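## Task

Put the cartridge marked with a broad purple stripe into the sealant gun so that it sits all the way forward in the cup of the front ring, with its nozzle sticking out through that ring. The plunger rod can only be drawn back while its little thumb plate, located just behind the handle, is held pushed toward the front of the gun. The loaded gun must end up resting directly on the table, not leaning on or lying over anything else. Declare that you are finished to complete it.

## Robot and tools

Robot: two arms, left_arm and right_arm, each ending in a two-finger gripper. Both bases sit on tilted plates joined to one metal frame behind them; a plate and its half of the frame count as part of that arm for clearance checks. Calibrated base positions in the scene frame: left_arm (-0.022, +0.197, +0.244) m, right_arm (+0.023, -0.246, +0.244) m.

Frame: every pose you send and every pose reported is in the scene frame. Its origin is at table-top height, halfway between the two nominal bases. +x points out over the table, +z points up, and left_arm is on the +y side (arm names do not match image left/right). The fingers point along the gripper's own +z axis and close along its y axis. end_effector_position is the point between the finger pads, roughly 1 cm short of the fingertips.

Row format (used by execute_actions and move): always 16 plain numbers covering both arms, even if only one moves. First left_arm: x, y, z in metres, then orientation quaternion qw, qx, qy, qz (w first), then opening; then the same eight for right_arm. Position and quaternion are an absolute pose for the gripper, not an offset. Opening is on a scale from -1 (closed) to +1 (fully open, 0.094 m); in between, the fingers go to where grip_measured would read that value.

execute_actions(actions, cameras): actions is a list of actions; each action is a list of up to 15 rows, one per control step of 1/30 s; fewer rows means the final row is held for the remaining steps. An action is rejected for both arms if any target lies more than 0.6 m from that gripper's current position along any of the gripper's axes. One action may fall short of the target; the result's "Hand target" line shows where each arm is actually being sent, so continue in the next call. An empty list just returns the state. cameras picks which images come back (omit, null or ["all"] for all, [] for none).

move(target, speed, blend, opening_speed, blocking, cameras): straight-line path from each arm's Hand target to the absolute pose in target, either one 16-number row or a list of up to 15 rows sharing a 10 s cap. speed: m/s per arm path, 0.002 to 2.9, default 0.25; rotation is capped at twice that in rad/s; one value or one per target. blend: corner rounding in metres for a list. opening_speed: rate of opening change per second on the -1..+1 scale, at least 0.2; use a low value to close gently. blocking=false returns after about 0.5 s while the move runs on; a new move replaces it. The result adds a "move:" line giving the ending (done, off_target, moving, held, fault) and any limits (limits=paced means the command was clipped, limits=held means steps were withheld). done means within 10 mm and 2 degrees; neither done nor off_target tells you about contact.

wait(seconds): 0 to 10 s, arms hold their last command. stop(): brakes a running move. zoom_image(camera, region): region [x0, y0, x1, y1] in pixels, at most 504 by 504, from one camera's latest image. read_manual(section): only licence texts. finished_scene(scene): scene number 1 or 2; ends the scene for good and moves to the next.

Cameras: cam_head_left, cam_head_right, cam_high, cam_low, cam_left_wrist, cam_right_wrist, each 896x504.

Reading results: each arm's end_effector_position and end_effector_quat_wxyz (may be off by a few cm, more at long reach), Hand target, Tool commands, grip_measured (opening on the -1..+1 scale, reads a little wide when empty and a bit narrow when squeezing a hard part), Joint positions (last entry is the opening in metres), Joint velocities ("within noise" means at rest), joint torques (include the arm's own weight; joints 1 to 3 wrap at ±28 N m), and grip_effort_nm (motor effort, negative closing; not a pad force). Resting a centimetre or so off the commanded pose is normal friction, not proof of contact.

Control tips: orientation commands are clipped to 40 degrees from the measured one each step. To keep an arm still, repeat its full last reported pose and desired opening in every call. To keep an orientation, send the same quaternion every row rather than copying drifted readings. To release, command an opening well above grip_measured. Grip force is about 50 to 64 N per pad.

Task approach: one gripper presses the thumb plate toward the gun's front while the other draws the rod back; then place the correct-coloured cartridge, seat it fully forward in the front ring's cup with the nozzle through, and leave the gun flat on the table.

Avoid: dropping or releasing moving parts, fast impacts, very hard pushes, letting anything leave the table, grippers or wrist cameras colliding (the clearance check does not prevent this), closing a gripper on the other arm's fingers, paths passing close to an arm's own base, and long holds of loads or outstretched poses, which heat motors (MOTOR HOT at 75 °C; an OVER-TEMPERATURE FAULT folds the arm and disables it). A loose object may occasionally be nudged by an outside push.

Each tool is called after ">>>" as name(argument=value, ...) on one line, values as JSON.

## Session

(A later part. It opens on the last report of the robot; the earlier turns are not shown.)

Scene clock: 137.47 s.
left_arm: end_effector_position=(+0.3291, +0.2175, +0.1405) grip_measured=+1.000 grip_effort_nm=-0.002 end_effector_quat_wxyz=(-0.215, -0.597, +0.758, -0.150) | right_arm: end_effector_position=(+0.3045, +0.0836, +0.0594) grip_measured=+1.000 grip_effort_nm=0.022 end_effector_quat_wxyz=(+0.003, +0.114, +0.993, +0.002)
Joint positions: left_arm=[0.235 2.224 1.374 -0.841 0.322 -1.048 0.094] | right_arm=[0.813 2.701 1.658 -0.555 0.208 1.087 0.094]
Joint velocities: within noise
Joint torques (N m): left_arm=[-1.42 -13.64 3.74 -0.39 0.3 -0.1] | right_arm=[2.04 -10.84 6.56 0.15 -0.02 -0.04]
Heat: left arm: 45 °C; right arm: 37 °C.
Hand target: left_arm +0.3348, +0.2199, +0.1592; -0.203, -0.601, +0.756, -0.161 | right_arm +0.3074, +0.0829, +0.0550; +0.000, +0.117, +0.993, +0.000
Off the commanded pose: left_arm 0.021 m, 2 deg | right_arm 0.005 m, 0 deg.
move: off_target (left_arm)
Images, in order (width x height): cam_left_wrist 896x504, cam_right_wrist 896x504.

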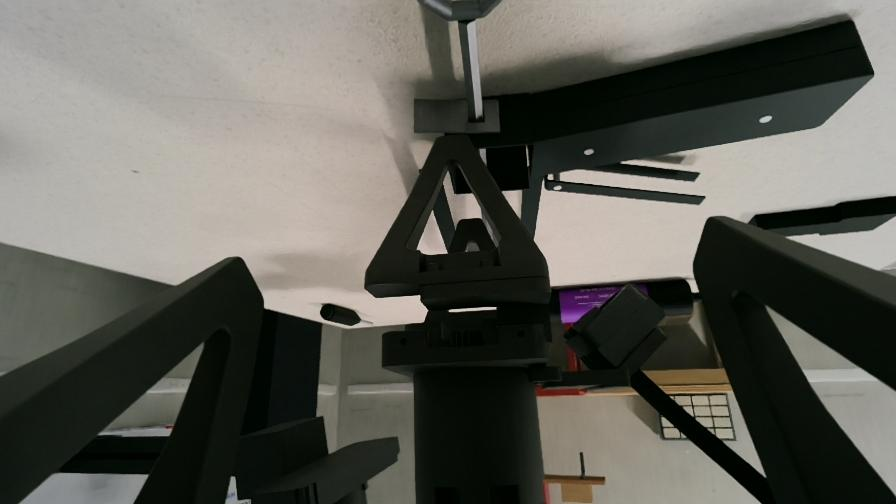

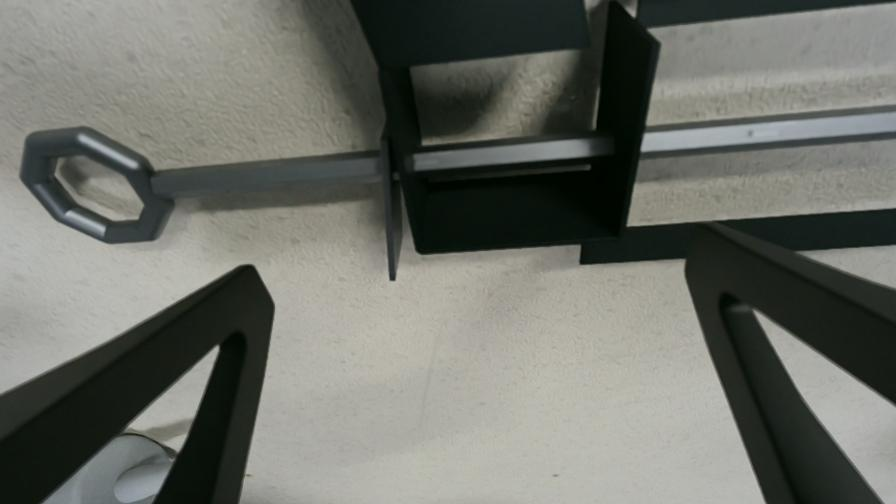

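>>> move(target=[0.335,0.22,0.16,0.2025,0.601,-0.756,0.161,1, 0.303,0.0785,0.048,0,0.1175,0.9931,0,1], cameras=["cam_right_wrist","cam_left_wrist"], speed=0.1)

>>> zoom_image(camera="cam_left_wrist", region=[350, 20, 650, 320])

Scene clock: 142.47 s.
left_arm: end_effector_position=(+0.3290, +0.2175, +0.1405) grip_measured=+1.000 grip_effort_nm=-0.002 end_effector_quat_wxyz=(-0.215, -0.597, +0.758, -0.150) | right_arm: end_effector_position=(+0.3052, +0.0817, +0.0574) grip_measured=+1.000 grip_effort_nm=0.027 end_effector_quat_wxyz=(+0.003, +0.116, +0.993, +0.003)
Joint positions: left_arm=[0.235 2.224 1.374 -0.841 0.322 -1.048 0.094] | right_arm=[0.808 2.701 1.649 -0.543 0.208 1.085 0.094]
Joint velocities: within noise
Joint torques (N m): left_arm=[-1.42 -13.6 3.64 -0.35 0.31 -0.12] | right_arm=[2.39 -10.8 4.29 0.45 -0.01 -0.01]
Heat: left arm: 46 °C; right arm: 38 °C.
Hand target: left_arm +0.3348, +0.2199, +0.1592; -0.203, -0.601, +0.756, -0.161 | right_arm +0.3028, +0.0785, +0.0482; +0.000, +0.117, +0.993, +0.000
Off the commanded pose: left_arm 0.021 m, 2 deg | right_arm 0.010 m, 0 deg.
move: off_target (left_arm)
Images, in order (width x height): cam_left_wrist 896x504, cam_right_wrist 896x504.

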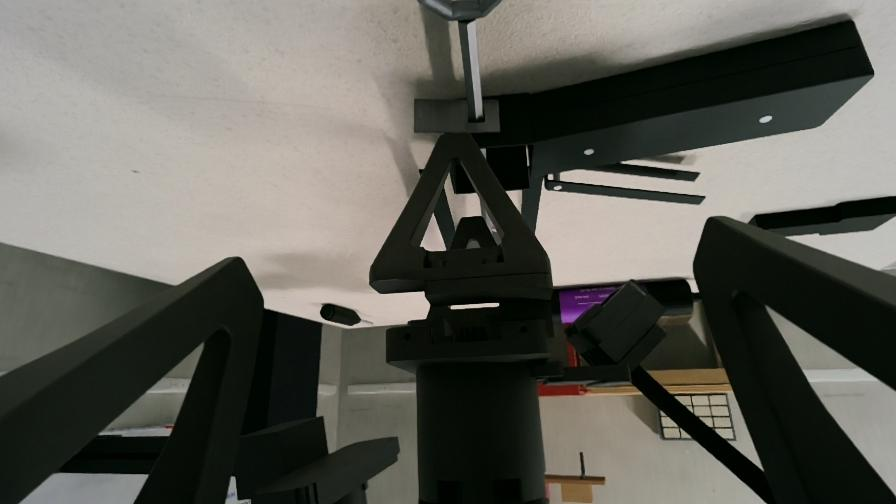

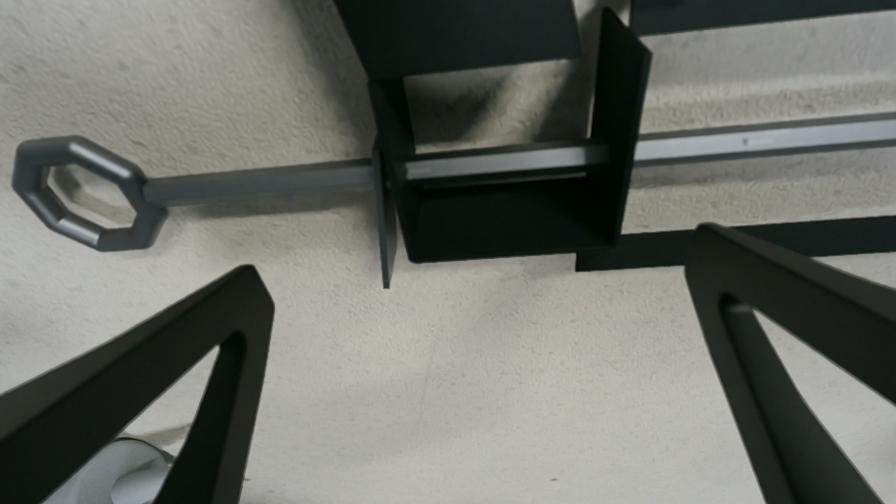

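Scaled by 1.680 from the camera's 896x504 image, which has a finer 1280x720 frame.

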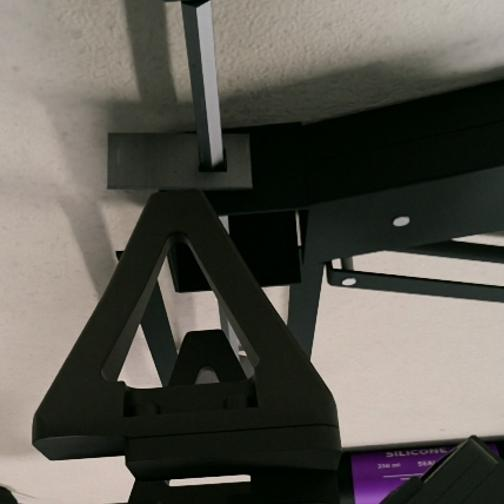

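>>> move(target=[0.335,0.22,0.16,0.2025,0.601,-0.756,0.161,1, 0.300,0.0765,0.030,0,0.1175,0.9931,0,1], cameras=["cam_right_wrist","cam_left_wrist"], speed=0.1)

>>> zoom_image(camera="cam_left_wrist", region=[350, 20, 650, 320])

Scene clock: 145.73 s.
left_arm: end_effector_position=(+0.3290, +0.2175, +0.1405) grip_measured=+1.000 grip_effort_nm=-0.002 end_effector_quat_wxyz=(-0.215, -0.597, +0.758, -0.150) | right_arm: end_effector_position=(+0.3020, +0.0797, +0.0380) grip_measured=+1.000 grip_effort_nm=0.022 end_effector_quat_wxyz=(+0.002, +0.116, +0.993, +0.002)
Joint positions: left_arm=[0.235 2.224 1.374 -0.841 0.322 -1.048 0.094] | right_arm=[0.802 2.747 1.649 -0.498 0.208 1.079 0.094]
Joint velocities: within noise
Joint torques (N m): left_arm=[-1.46 -13.6 3.62 -0.41 0.27 -0.08] | right_arm=[2.3 -11.07 3.93 0.45 0.01 -0.02]
Heat: left arm: 46 °C; right arm: 38 °C.
Hand target: left_arm +0.3348, +0.2199, +0.1592; -0.203, -0.601, +0.756, -0.161 | right_arm +0.2999, +0.0765, +0.0302; +0.000, +0.117, +0.993, +0.000
Off the commanded pose: left_arm 0.021 m, 2 deg | right_arm 0.009 m, 0 deg.
move: off_target (left_arm)
Images, in order (width x height): cam_left_wrist 896x504, cam_right_wrist 896x504.

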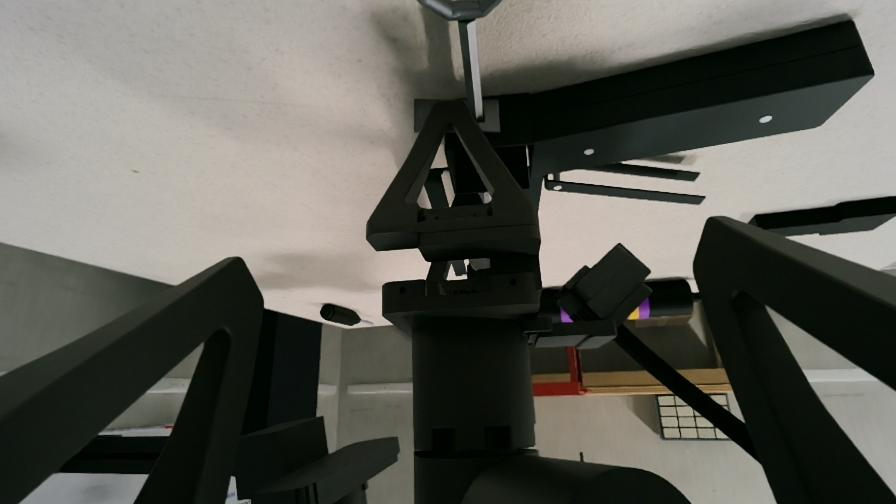

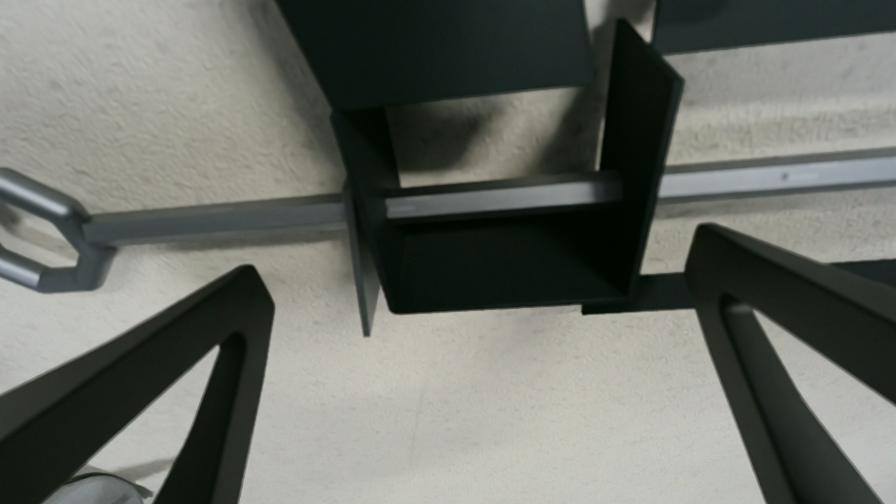

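Scaled by 1.680 from the camera's 896x504 image, which has a finer 1280x720 frame.

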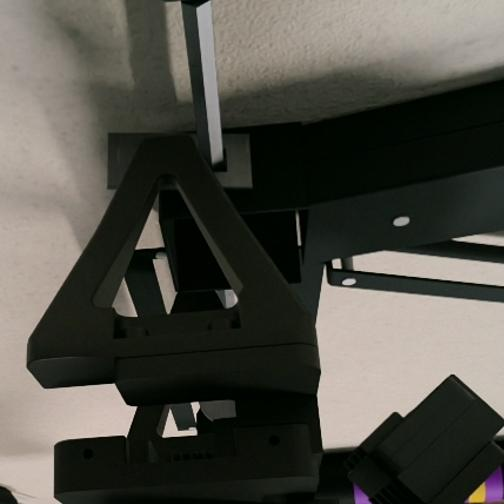

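>>> move(target=[0.335,0.22,0.16,0.2025,0.601,-0.756,0.161,1, 0.2985,0.0745,0.030,0,0.1175,0.9931,0,0.15], cameras=["cam_right_wrist","cam_left_wrist"], opening_speed=0.5)

>>> zoom_image(camera="cam_left_wrist", region=[350, 20, 650, 320])

Scene clock: 153.57 s.
left_arm: end_effector_position=(+0.3291, +0.2174, +0.1405) grip_measured=+1.000 grip_effort_nm=-0.007 end_effector_quat_wxyz=(-0.215, -0.597, +0.758, -0.151) | right_arm: end_effector_position=(+0.2976, +0.0754, +0.0349) grip_measured=+0.153 grip_effort_nm=-0.706 end_effector_quat_wxyz=(-0.001, +0.113, +0.994, -0.002)
Joint positions: left_arm=[0.235 2.224 1.374 -0.841 0.322 -1.048 0.094] | right_arm=[0.8 2.747 1.631 -0.49 0.206 1.074 0.054]
Joint velocities: within noise
Joint torques (N m): left_arm=[-1.59 -13.7 3.75 -0.36 0.3 -0.13] | right_arm=[2.32 -11.51 4.07 0.42 0.02 0.03]
Heat: left arm: 47 °C; right arm: 40 °C.
Hand target: left_arm +0.3348, +0.2198, +0.1592; -0.203, -0.601, +0.756, -0.161 | right_arm +0.2984, +0.0743, +0.0300; +0.000, +0.118, +0.993, +0.000
Off the commanded pose: left_arm 0.021 m, 2 deg | right_arm 0.005 m, 1 deg.
move: off_target (left_arm)
Images, in order (width x height): cam_left_wrist 896x504, cam_right_wrist 896x504.

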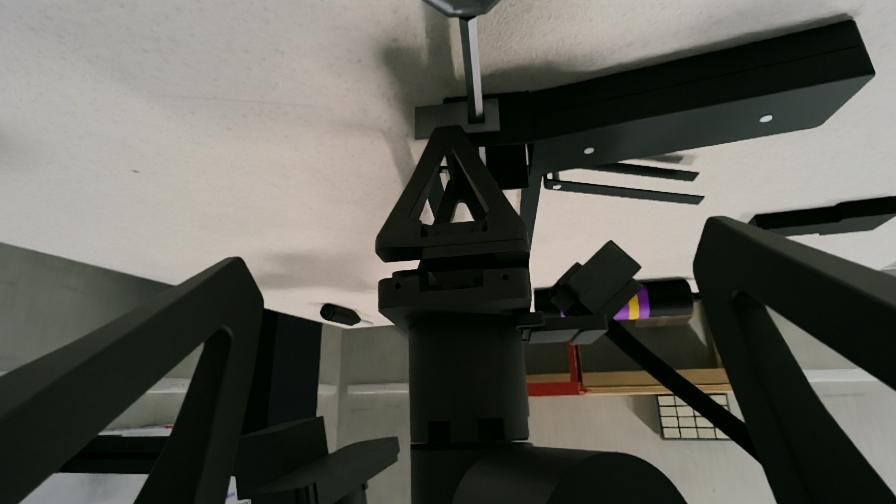

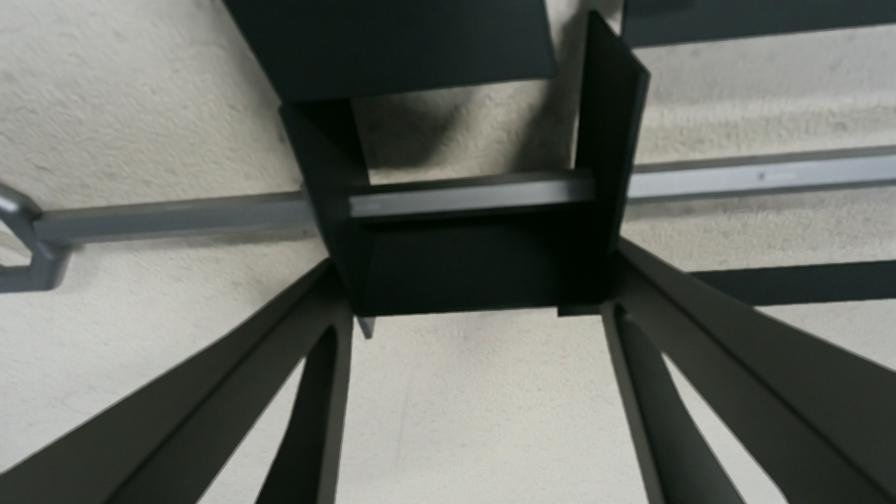

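Scaled by 1.680 from the camera's 896x504 image, which has a finer 1280x720 frame.

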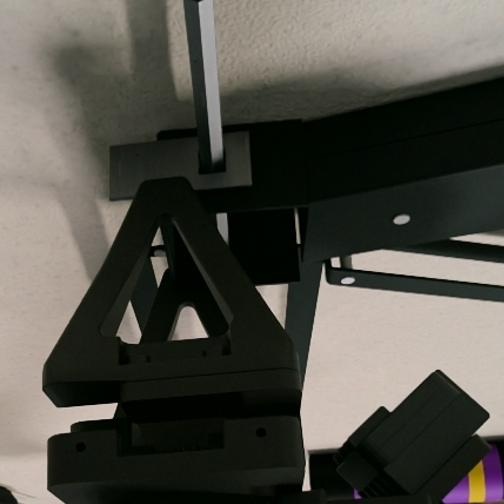

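>>> zoom_image(camera="cam_right_wrist", region=[220, 100, 480, 360])

>>> zoom_image(camera="cam_right_wrist", region=[500, 100, 760, 360])

Scaled by 1.938 from the camera's 896x504 image, which has a finer 1280x720 frame.

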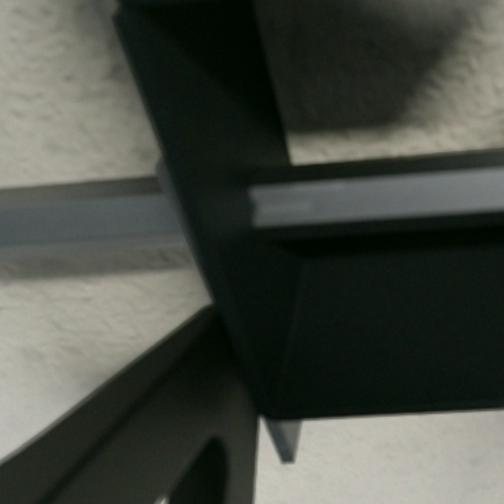

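Scaled by 1.938 from the camera's 896x504 image, which has a finer 1280x720 frame.

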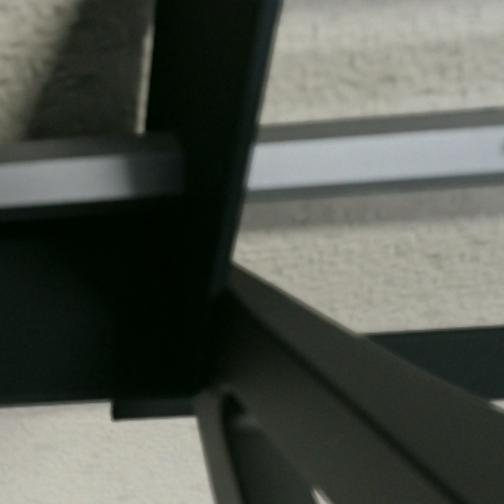

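>>> move(target=[0.346,0.204,0.086,0.2025,0.601,-0.756,0.161,1, 0.2985,0.0745,0.030,0,0.1175,0.9931,0,0.1], cameras=["cam_right_wrist","cam_left_wrist","cam_high"], opening_speed=0.5)

Scene clock: 163.93 s.
left_arm: end_effector_position=(+0.3395, +0.2103, +0.0890) grip_measured=+1.000 grip_effort_nm=-0.007 end_effector_quat_wxyz=(-0.204, -0.603, +0.756, -0.155) | right_arm: end_effector_position=(+0.2976, +0.0754, +0.0349) grip_measured=+0.142 grip_effort_nm=-1.009 end_effector_quat_wxyz=(-0.001, +0.113, +0.994, -0.002)
Joint positions: left_arm=[0.229 2.371 1.4 -0.691 0.324 -1.07 0.094] | right_arm=[0.8 2.747 1.631 -0.49 0.206 1.074 0.054]
Joint velocities: within noise
Joint torques (N m): left_arm=[-2.96 -8.2 5.18 -0.04 0.27 -0.11] | right_arm=[2.32 -11.4 4.04 0.44 0.01 0]
Heat: left arm: 47 °C; right arm: 43 °C.
Hand target: left_arm +0.3458, +0.2039, +0.0862; -0.203, -0.601, +0.756, -0.161 | right_arm +0.2984, +0.0743, +0.0300; +0.000, +0.118, +0.993, +0.000
Off the commanded pose: left_arm 0.010 m, 1 deg | right_arm 0.005 m, 1 deg.
move: done
Images, in order (width x height): cam_high 896x504, cam_left_wrist 896x504, cam_right_wrist 896x504.

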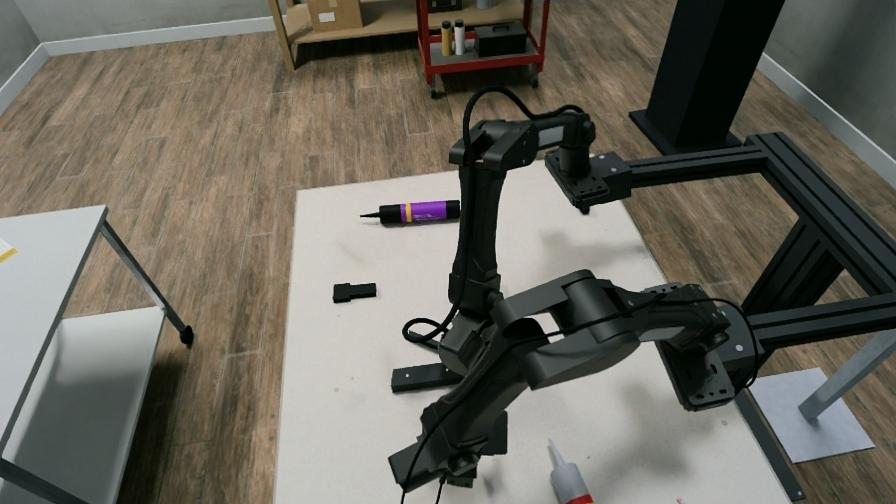

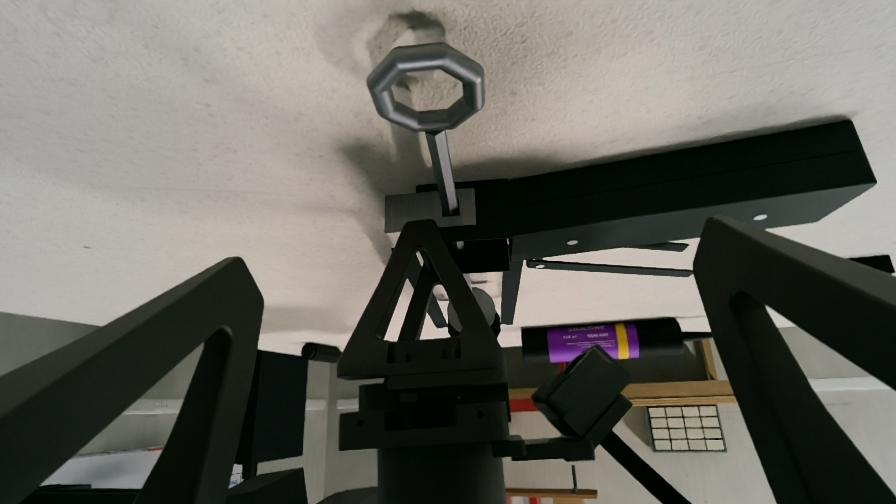

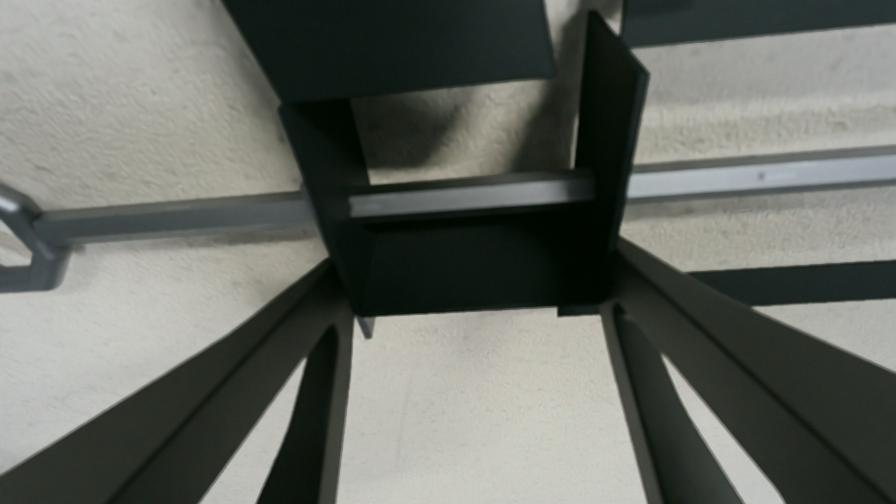

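>>> move(target=[0.340,0.188,0.047,0.2025,0.601,-0.756,0.161,1, 0.2985,0.0745,0.030,0,0.1175,0.9931,0,0.1], cameras=["cam_left_wrist","cam_high"])

Scene clock: 176.30 s.
left_arm: end_effector_position=(+0.3412, +0.1963, +0.0529) grip_measured=+1.000 grip_effort_nm=-0.002 end_effector_quat_wxyz=(-0.196, -0.602, +0.757, -0.158) | right_arm: end_effector_position=(+0.2976, +0.0754, +0.0349) grip_measured=+0.142 grip_effort_nm=-1.009 end_effector_quat_wxyz=(-0.001, +0.113, +0.994, -0.002)
Joint positions: left_arm=[0.205 2.469 1.4 -0.568 0.325 -1.094 0.094] | right_arm=[0.8 2.747 1.631 -0.49 0.206 1.074 0.054]
Joint velocities: within noise
Joint torques (N m): left_arm=[-2.95 -8.02 3.47 -0.03 0.29 -0.09] | right_arm=[2.33 -11.52 4.1 0.41 0.02 0.02]
Heat: left arm: 41 °C; right arm: 45 °C.
Hand target: left_arm +0.3398, +0.1881, +0.0472; -0.203, -0.601, +0.756, -0.161 | right_arm +0.2984, +0.0743, +0.0300; +0.000, +0.118, +0.993, +0.000
Off the commanded pose: left_arm 0.010 m, 1 deg | right_arm 0.005 m, 1 deg.
move: done
Images, in order (width x height): cam_high 896x504, cam_left_wrist 896x504.

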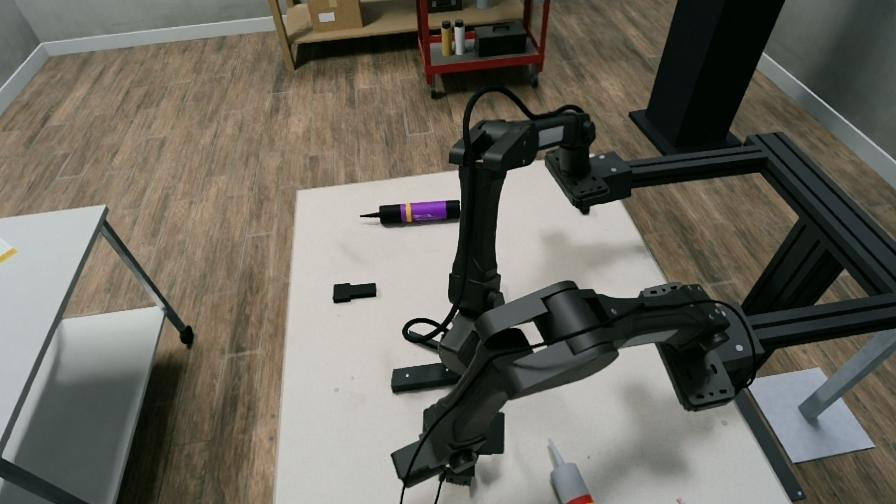

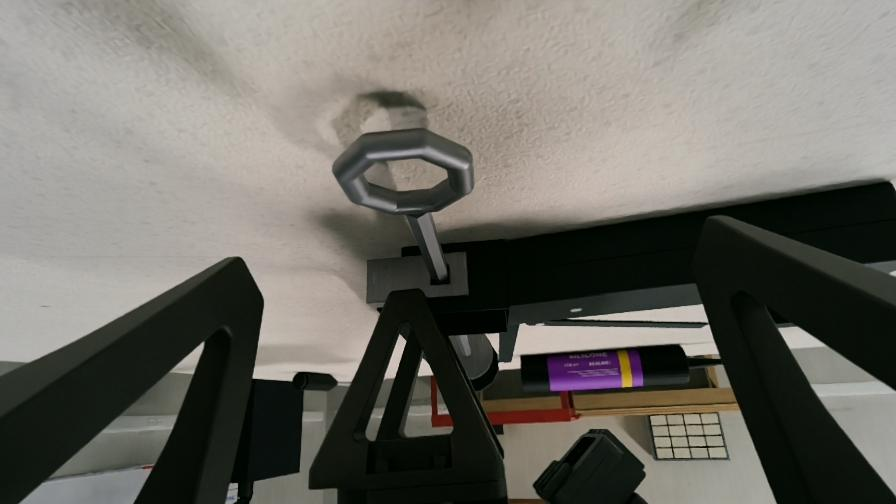

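>>> move(target=[0.323,0.174,0.008,0.2025,0.601,-0.756,0.161,1, 0.2985,0.0745,0.030,0,0.1175,0.9931,0,0.1], cameras=["cam_left_wrist","cam_high","cam_head_left"], speed=0.12)

Scene clock: 180.73 s.
left_arm: end_effector_position=(+0.3260, +0.1830, +0.0136) grip_measured=+1.000 grip_effort_nm=-0.007 end_effector_quat_wxyz=(-0.195, -0.603, +0.757, -0.159) | right_arm: end_effector_position=(+0.2976, +0.0754, +0.0349) grip_measured=+0.142 grip_effort_nm=-1.004 end_effector_quat_wxyz=(-0.001, +0.113, +0.994, -0.002)
Joint positions: left_arm=[0.194 2.566 1.36 -0.424 0.325 -1.107 0.094] | right_arm=[0.8 2.747 1.631 -0.49 0.206 1.074 0.054]
Joint velocities: within noise
Joint torques (N m): left_arm=[-2.95 -7.73 2.73 0.02 0.28 -0.1] | right_arm=[2.29 -11.45 4.04 0.44 0.02 0.03]
Heat: left arm: 41 °C; right arm: 45 °C.
Hand target: left_arm +0.3228, +0.1741, +0.0083; -0.203, -0.601, +0.756, -0.161 | right_arm +0.2985, +0.0743, +0.0300; +0.000, +0.118, +0.993, +0.000
Off the commanded pose: left_arm 0.011 m, 1 deg | right_arm 0.005 m, 1 deg.
move: off_target (left_arm)
Images, in order (width x height): cam_head_left 896x504, cam_high 896x504, cam_left_wrist 896x504.

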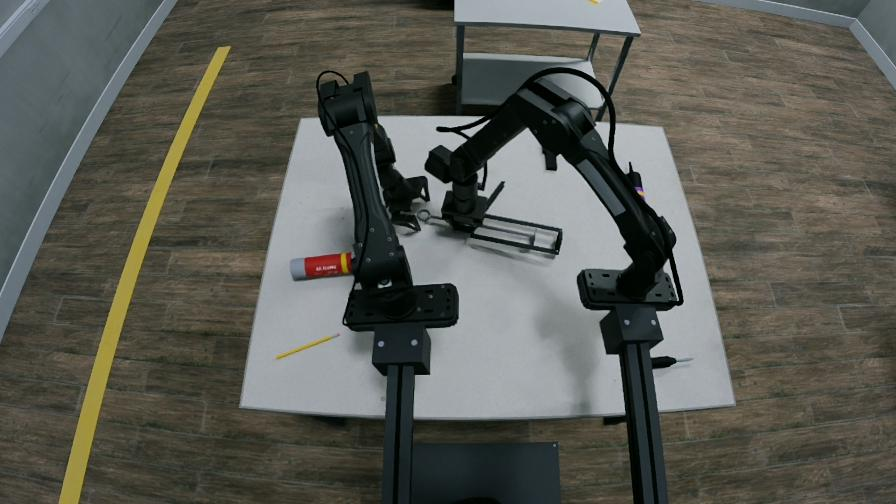

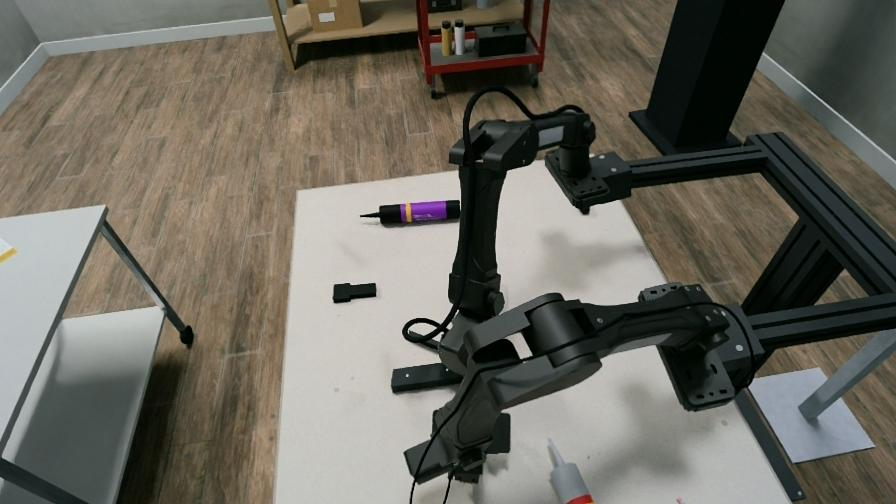

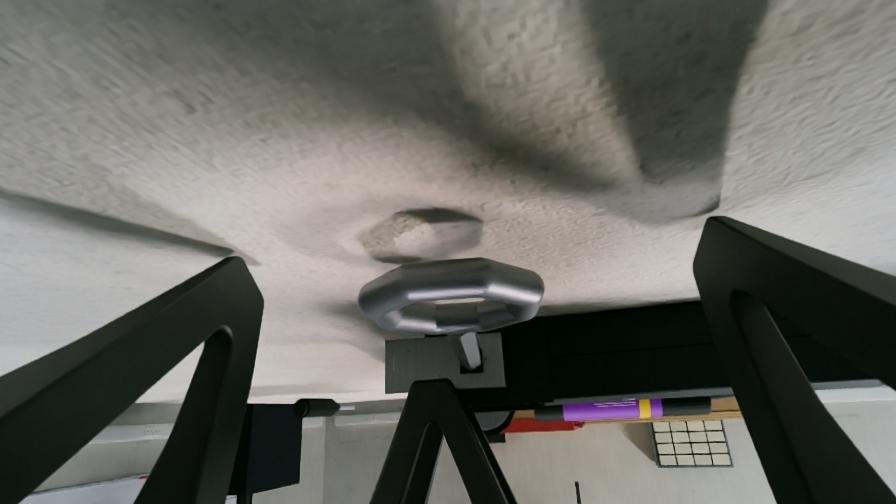

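>>> move(target=[0.321,0.174,0.008,0.2025,0.601,-0.756,0.161,-0.4, 0.2985,0.0745,0.030,0,0.1175,0.9931,0,0.1], cameras=["cam_left_wrist","cam_right_wrist"], opening_speed=0.7)

Scene clock: 188.10 s.
left_arm: end_effector_position=(+0.3231, +0.1827, +0.0127) grip_measured=-0.251 grip_effort_nm=-1.018 end_effector_quat_wxyz=(-0.197, -0.603, +0.757, -0.157) | right_arm: end_effector_position=(+0.2976, +0.0754, +0.0349) grip_measured=+0.141 grip_effort_nm=-1.004 end_effector_quat_wxyz=(-0.001, +0.113, +0.994, -0.002)
Joint positions: left_arm=[0.194 2.566 1.351 -0.419 0.322 -1.108 0.035] | right_arm=[0.8 2.747 1.631 -0.49 0.206 1.074 0.054]
Joint velocities: within noise
Joint torques (N m): left_arm=[-2.93 -7.82 2.44 0.04 0.32 -0.11] | right_arm=[2.26 -11.38 4.03 0.4 0.01 0]
Heat: left arm: 40 °C; right arm: 46 °C.
Hand target: left_arm +0.3209, +0.1741, +0.0083; -0.203, -0.601, +0.756, -0.161 | right_arm +0.2985, +0.0743, +0.0300; +0.000, +0.118, +0.993, +0.000
Off the commanded pose: left_arm 0.010 m, 1 deg | right_arm 0.005 m, 1 deg.
move: done
Images, in order (width x height): cam_left_wrist 896x504, cam_right_wrist 896x504.

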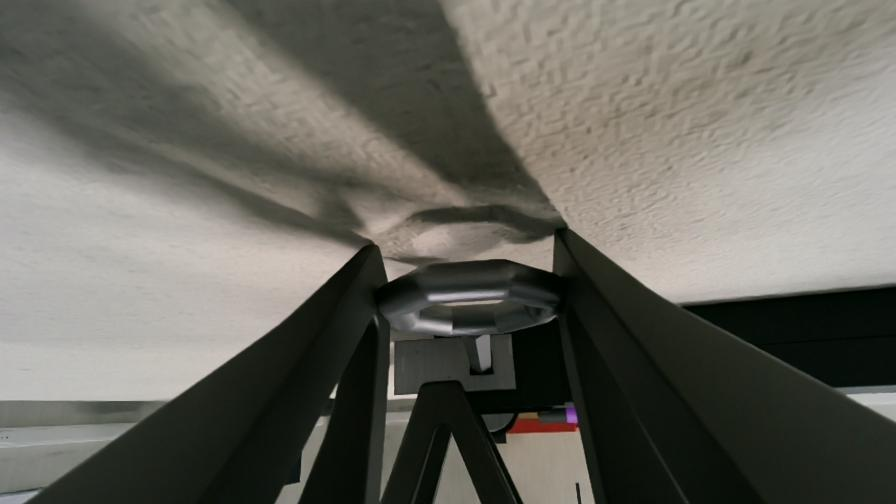

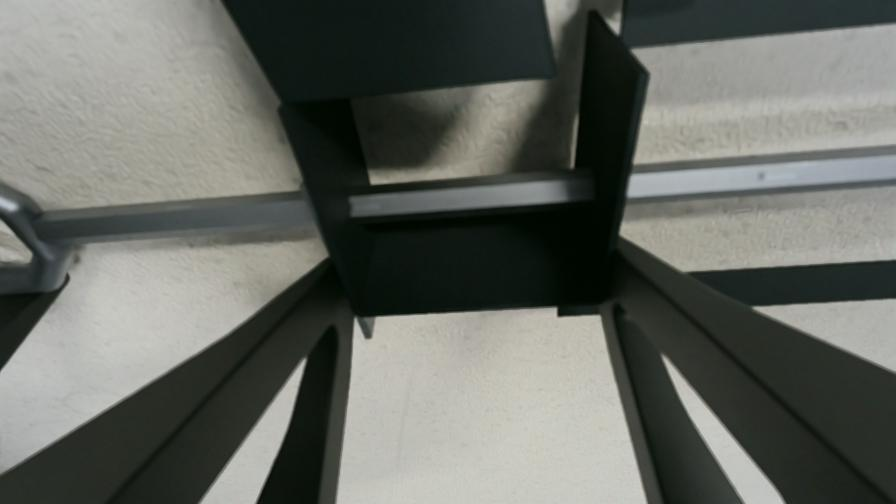

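>>> move(target=[0.330,0.213,0.008,0.2025,0.601,-0.756,0.161,-0.4, 0.2985,0.0745,0.030,0,0.1175,0.9931,0,0.1], cameras=["cam_left_wrist","cam_right_wrist"], speed=0.08)

Scene clock: 193.27 s.
left_arm: end_effector_position=(+0.3268, +0.2029, +0.0129) grip_measured=-0.251 grip_effort_nm=-1.023 end_effector_quat_wxyz=(-0.208, -0.599, +0.755, -0.165) | right_arm: end_effector_position=(+0.2981, +0.0773, +0.0349) grip_measured=+0.140 grip_effort_nm=-1.004 end_effector_quat_wxyz=(-0.002, +0.114, +0.993, +0.002)
Joint positions: left_arm=[0.253 2.589 1.425 -0.507 0.343 -1.036 0.035] | right_arm=[0.8 2.747 1.631 -0.483 0.201 1.074 0.054]
Joint velocities: within noise
Joint torques (N m): left_arm=[0.03 -8.47 5.31 -0.26 0.09 0.18] | right_arm=[2.37 -11.47 4.08 0.38 0.06 0.02]
Heat: left arm: 39 °C; right arm: 46 °C.
Hand target: left_arm +0.3298, +0.2129, +0.0082; -0.202, -0.601, +0.756, -0.161 | right_arm +0.2985, +0.0744, +0.0300; +0.000, +0.118, +0.993, +0.000
Off the commanded pose: left_arm 0.012 m, 1 deg | right_arm 0.006 m, 0 deg.
move: off_target (left_arm)
Images, in order (width x height): cam_left_wrist 896x504, cam_right_wrist 896x504.

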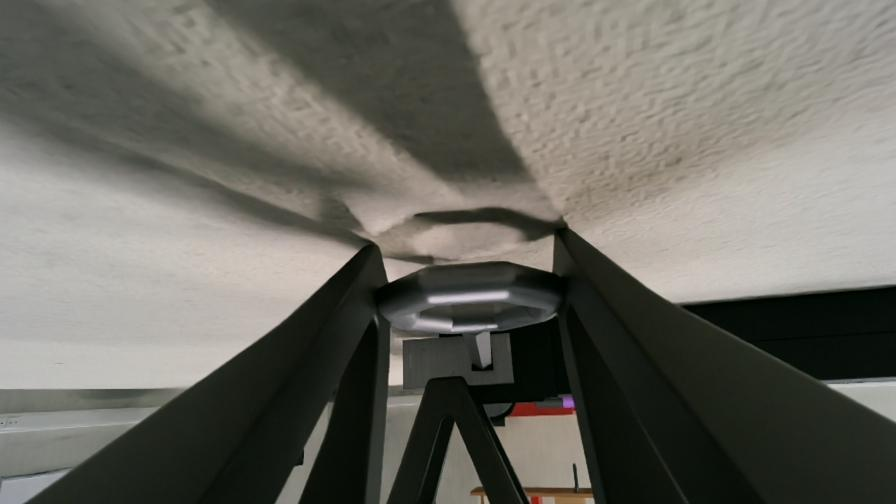

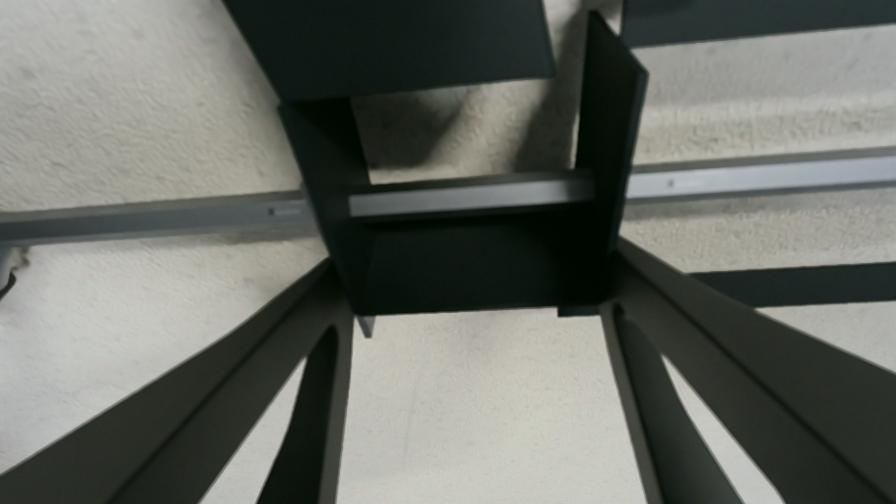

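>>> move(target=[0.346,0.283,0.008,0.2025,0.601,-0.756,0.161,-0.4, 0.2985,0.0745,0.030,0,0.1175,0.9931,0,0.1], cameras=["cam_left_wrist","cam_right_wrist"], speed=0.08)

Scene clock: 197.00 s.
left_arm: end_effector_position=(+0.3417, +0.2663, +0.0135) grip_measured=-0.251 grip_effort_nm=-1.033 end_effector_quat_wxyz=(-0.217, -0.596, +0.754, -0.171) | right_arm: end_effector_position=(+0.2985, +0.0779, +0.0358) grip_measured=+0.140 grip_effort_nm=-1.009 end_effector_quat_wxyz=(-0.002, +0.114, +0.993, +0.003)
Joint positions: left_arm=[0.393 2.662 1.663 -0.736 0.341 -0.882 0.035] | right_arm=[0.8 2.745 1.631 -0.483 0.2 1.074 0.054]
Joint velocities: within noise
Joint torques (N m): left_arm=[0.46 -9.32 6.48 -0.32 -0.06 0.14] | right_arm=[2.37 -11.3 4 0.38 0.08 0.02]
Heat: left arm: 39 °C; right arm: 46 °C.
Hand target: left_arm +0.3456, +0.2829, +0.0085; -0.202, -0.601, +0.756, -0.161 | right_arm +0.2985, +0.0743, +0.0301; +0.000, +0.118, +0.993, +0.000
Off the commanded pose: left_arm 0.018 m, 2 deg | right_arm 0.007 m, 1 deg.
move: off_target (left_arm)
Images, in order (width x height): cam_left_wrist 896x504, cam_right_wrist 896x504.

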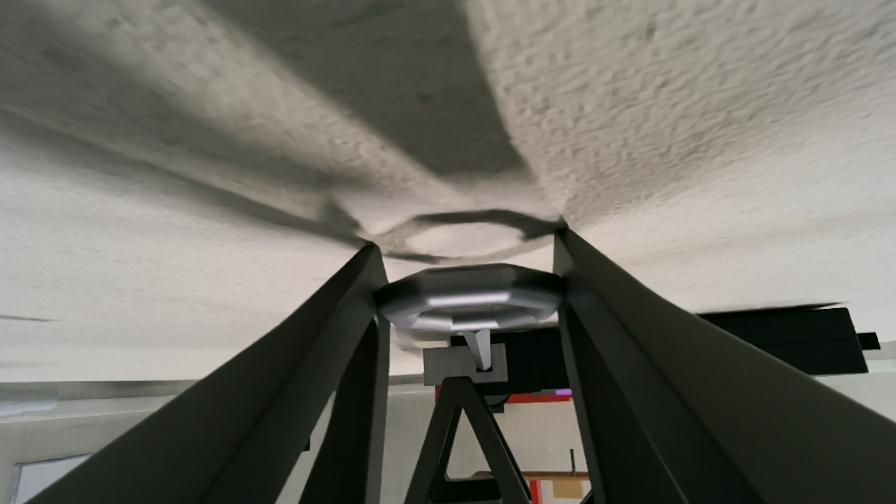

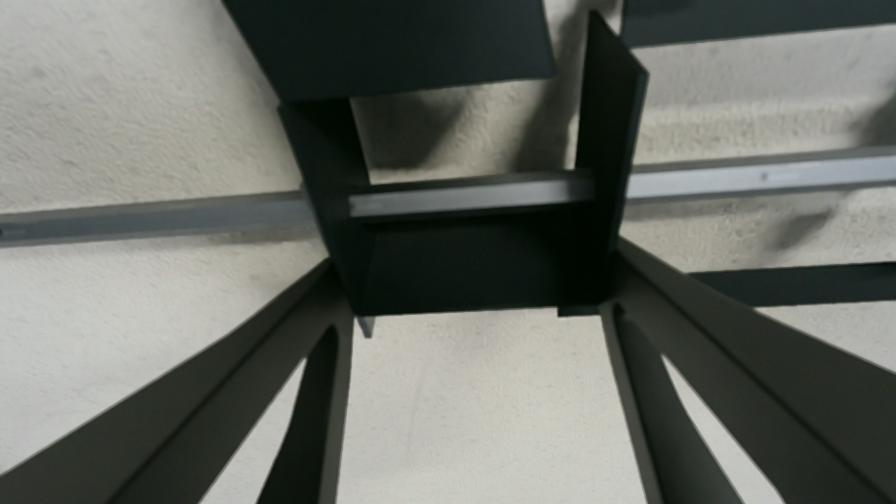

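>>> move(target=[0.361,0.345,0.008,0.2025,0.601,-0.756,0.161,-0.4, 0.2985,0.0745,0.030,0,0.1175,0.9931,0,0.1], cameras=["cam_left_wrist","cam_right_wrist","cam_head_left"], speed=0.08)

Scene clock: 200.37 s.
left_arm: end_effector_position=(+0.3534, +0.3183, +0.0156) grip_measured=-0.251 grip_effort_nm=-1.033 end_effector_quat_wxyz=(-0.235, -0.597, +0.747, -0.174) | right_arm: end_effector_position=(+0.3012, +0.0812, +0.0378) grip_measured=+0.140 grip_effort_nm=-1.009 end_effector_quat_wxyz=(+0.000, +0.114, +0.993, +0.009)
Joint positions: left_arm=[0.491 2.782 1.974 -0.996 0.336 -0.784 0.035] | right_arm=[0.8 2.743 1.638 -0.481 0.197 1.072 0.054]
Joint velocities: within noise
Joint torques (N m): left_arm=[1.32 -10.17 8.12 -0.24 -0.22 0.26] | right_arm=[2.37 -11.22 3.55 0.37 0.1 0.08]
Heat: left arm: 39 °C; right arm: 45 °C.
Hand target: left_arm +0.3601, +0.3447, +0.0093; -0.202, -0.602, +0.756, -0.160 | right_arm +0.2983, +0.0743, +0.0301; +0.000, +0.118, +0.993, +0.000
Off the commanded pose: left_arm 0.029 m, 4 deg | right_arm 0.011 m, 1 deg.
move: off_target (left_arm, right_arm)
Images, in order (width x height): cam_head_left 896x504, cam_left_wrist 896x504, cam_right_wrist 896x504.

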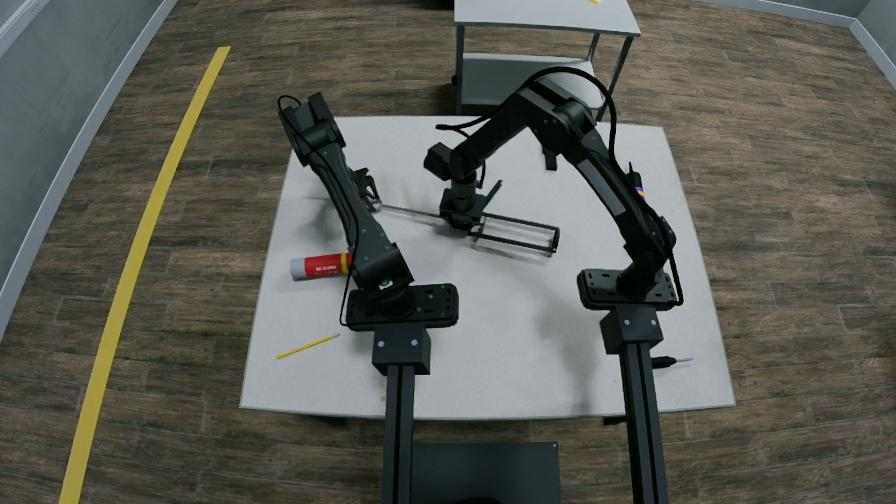

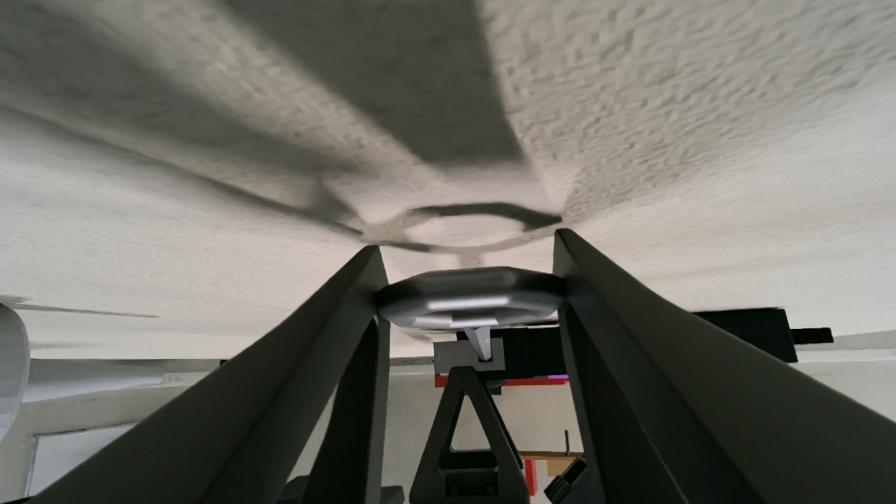

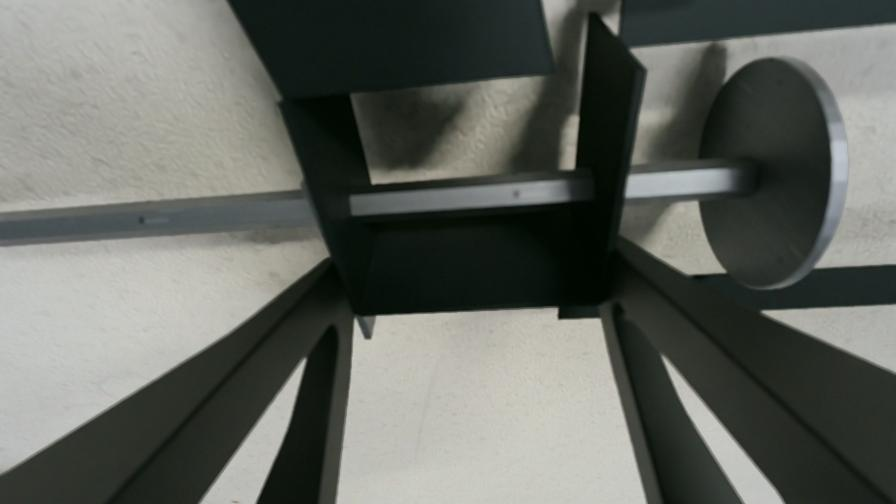

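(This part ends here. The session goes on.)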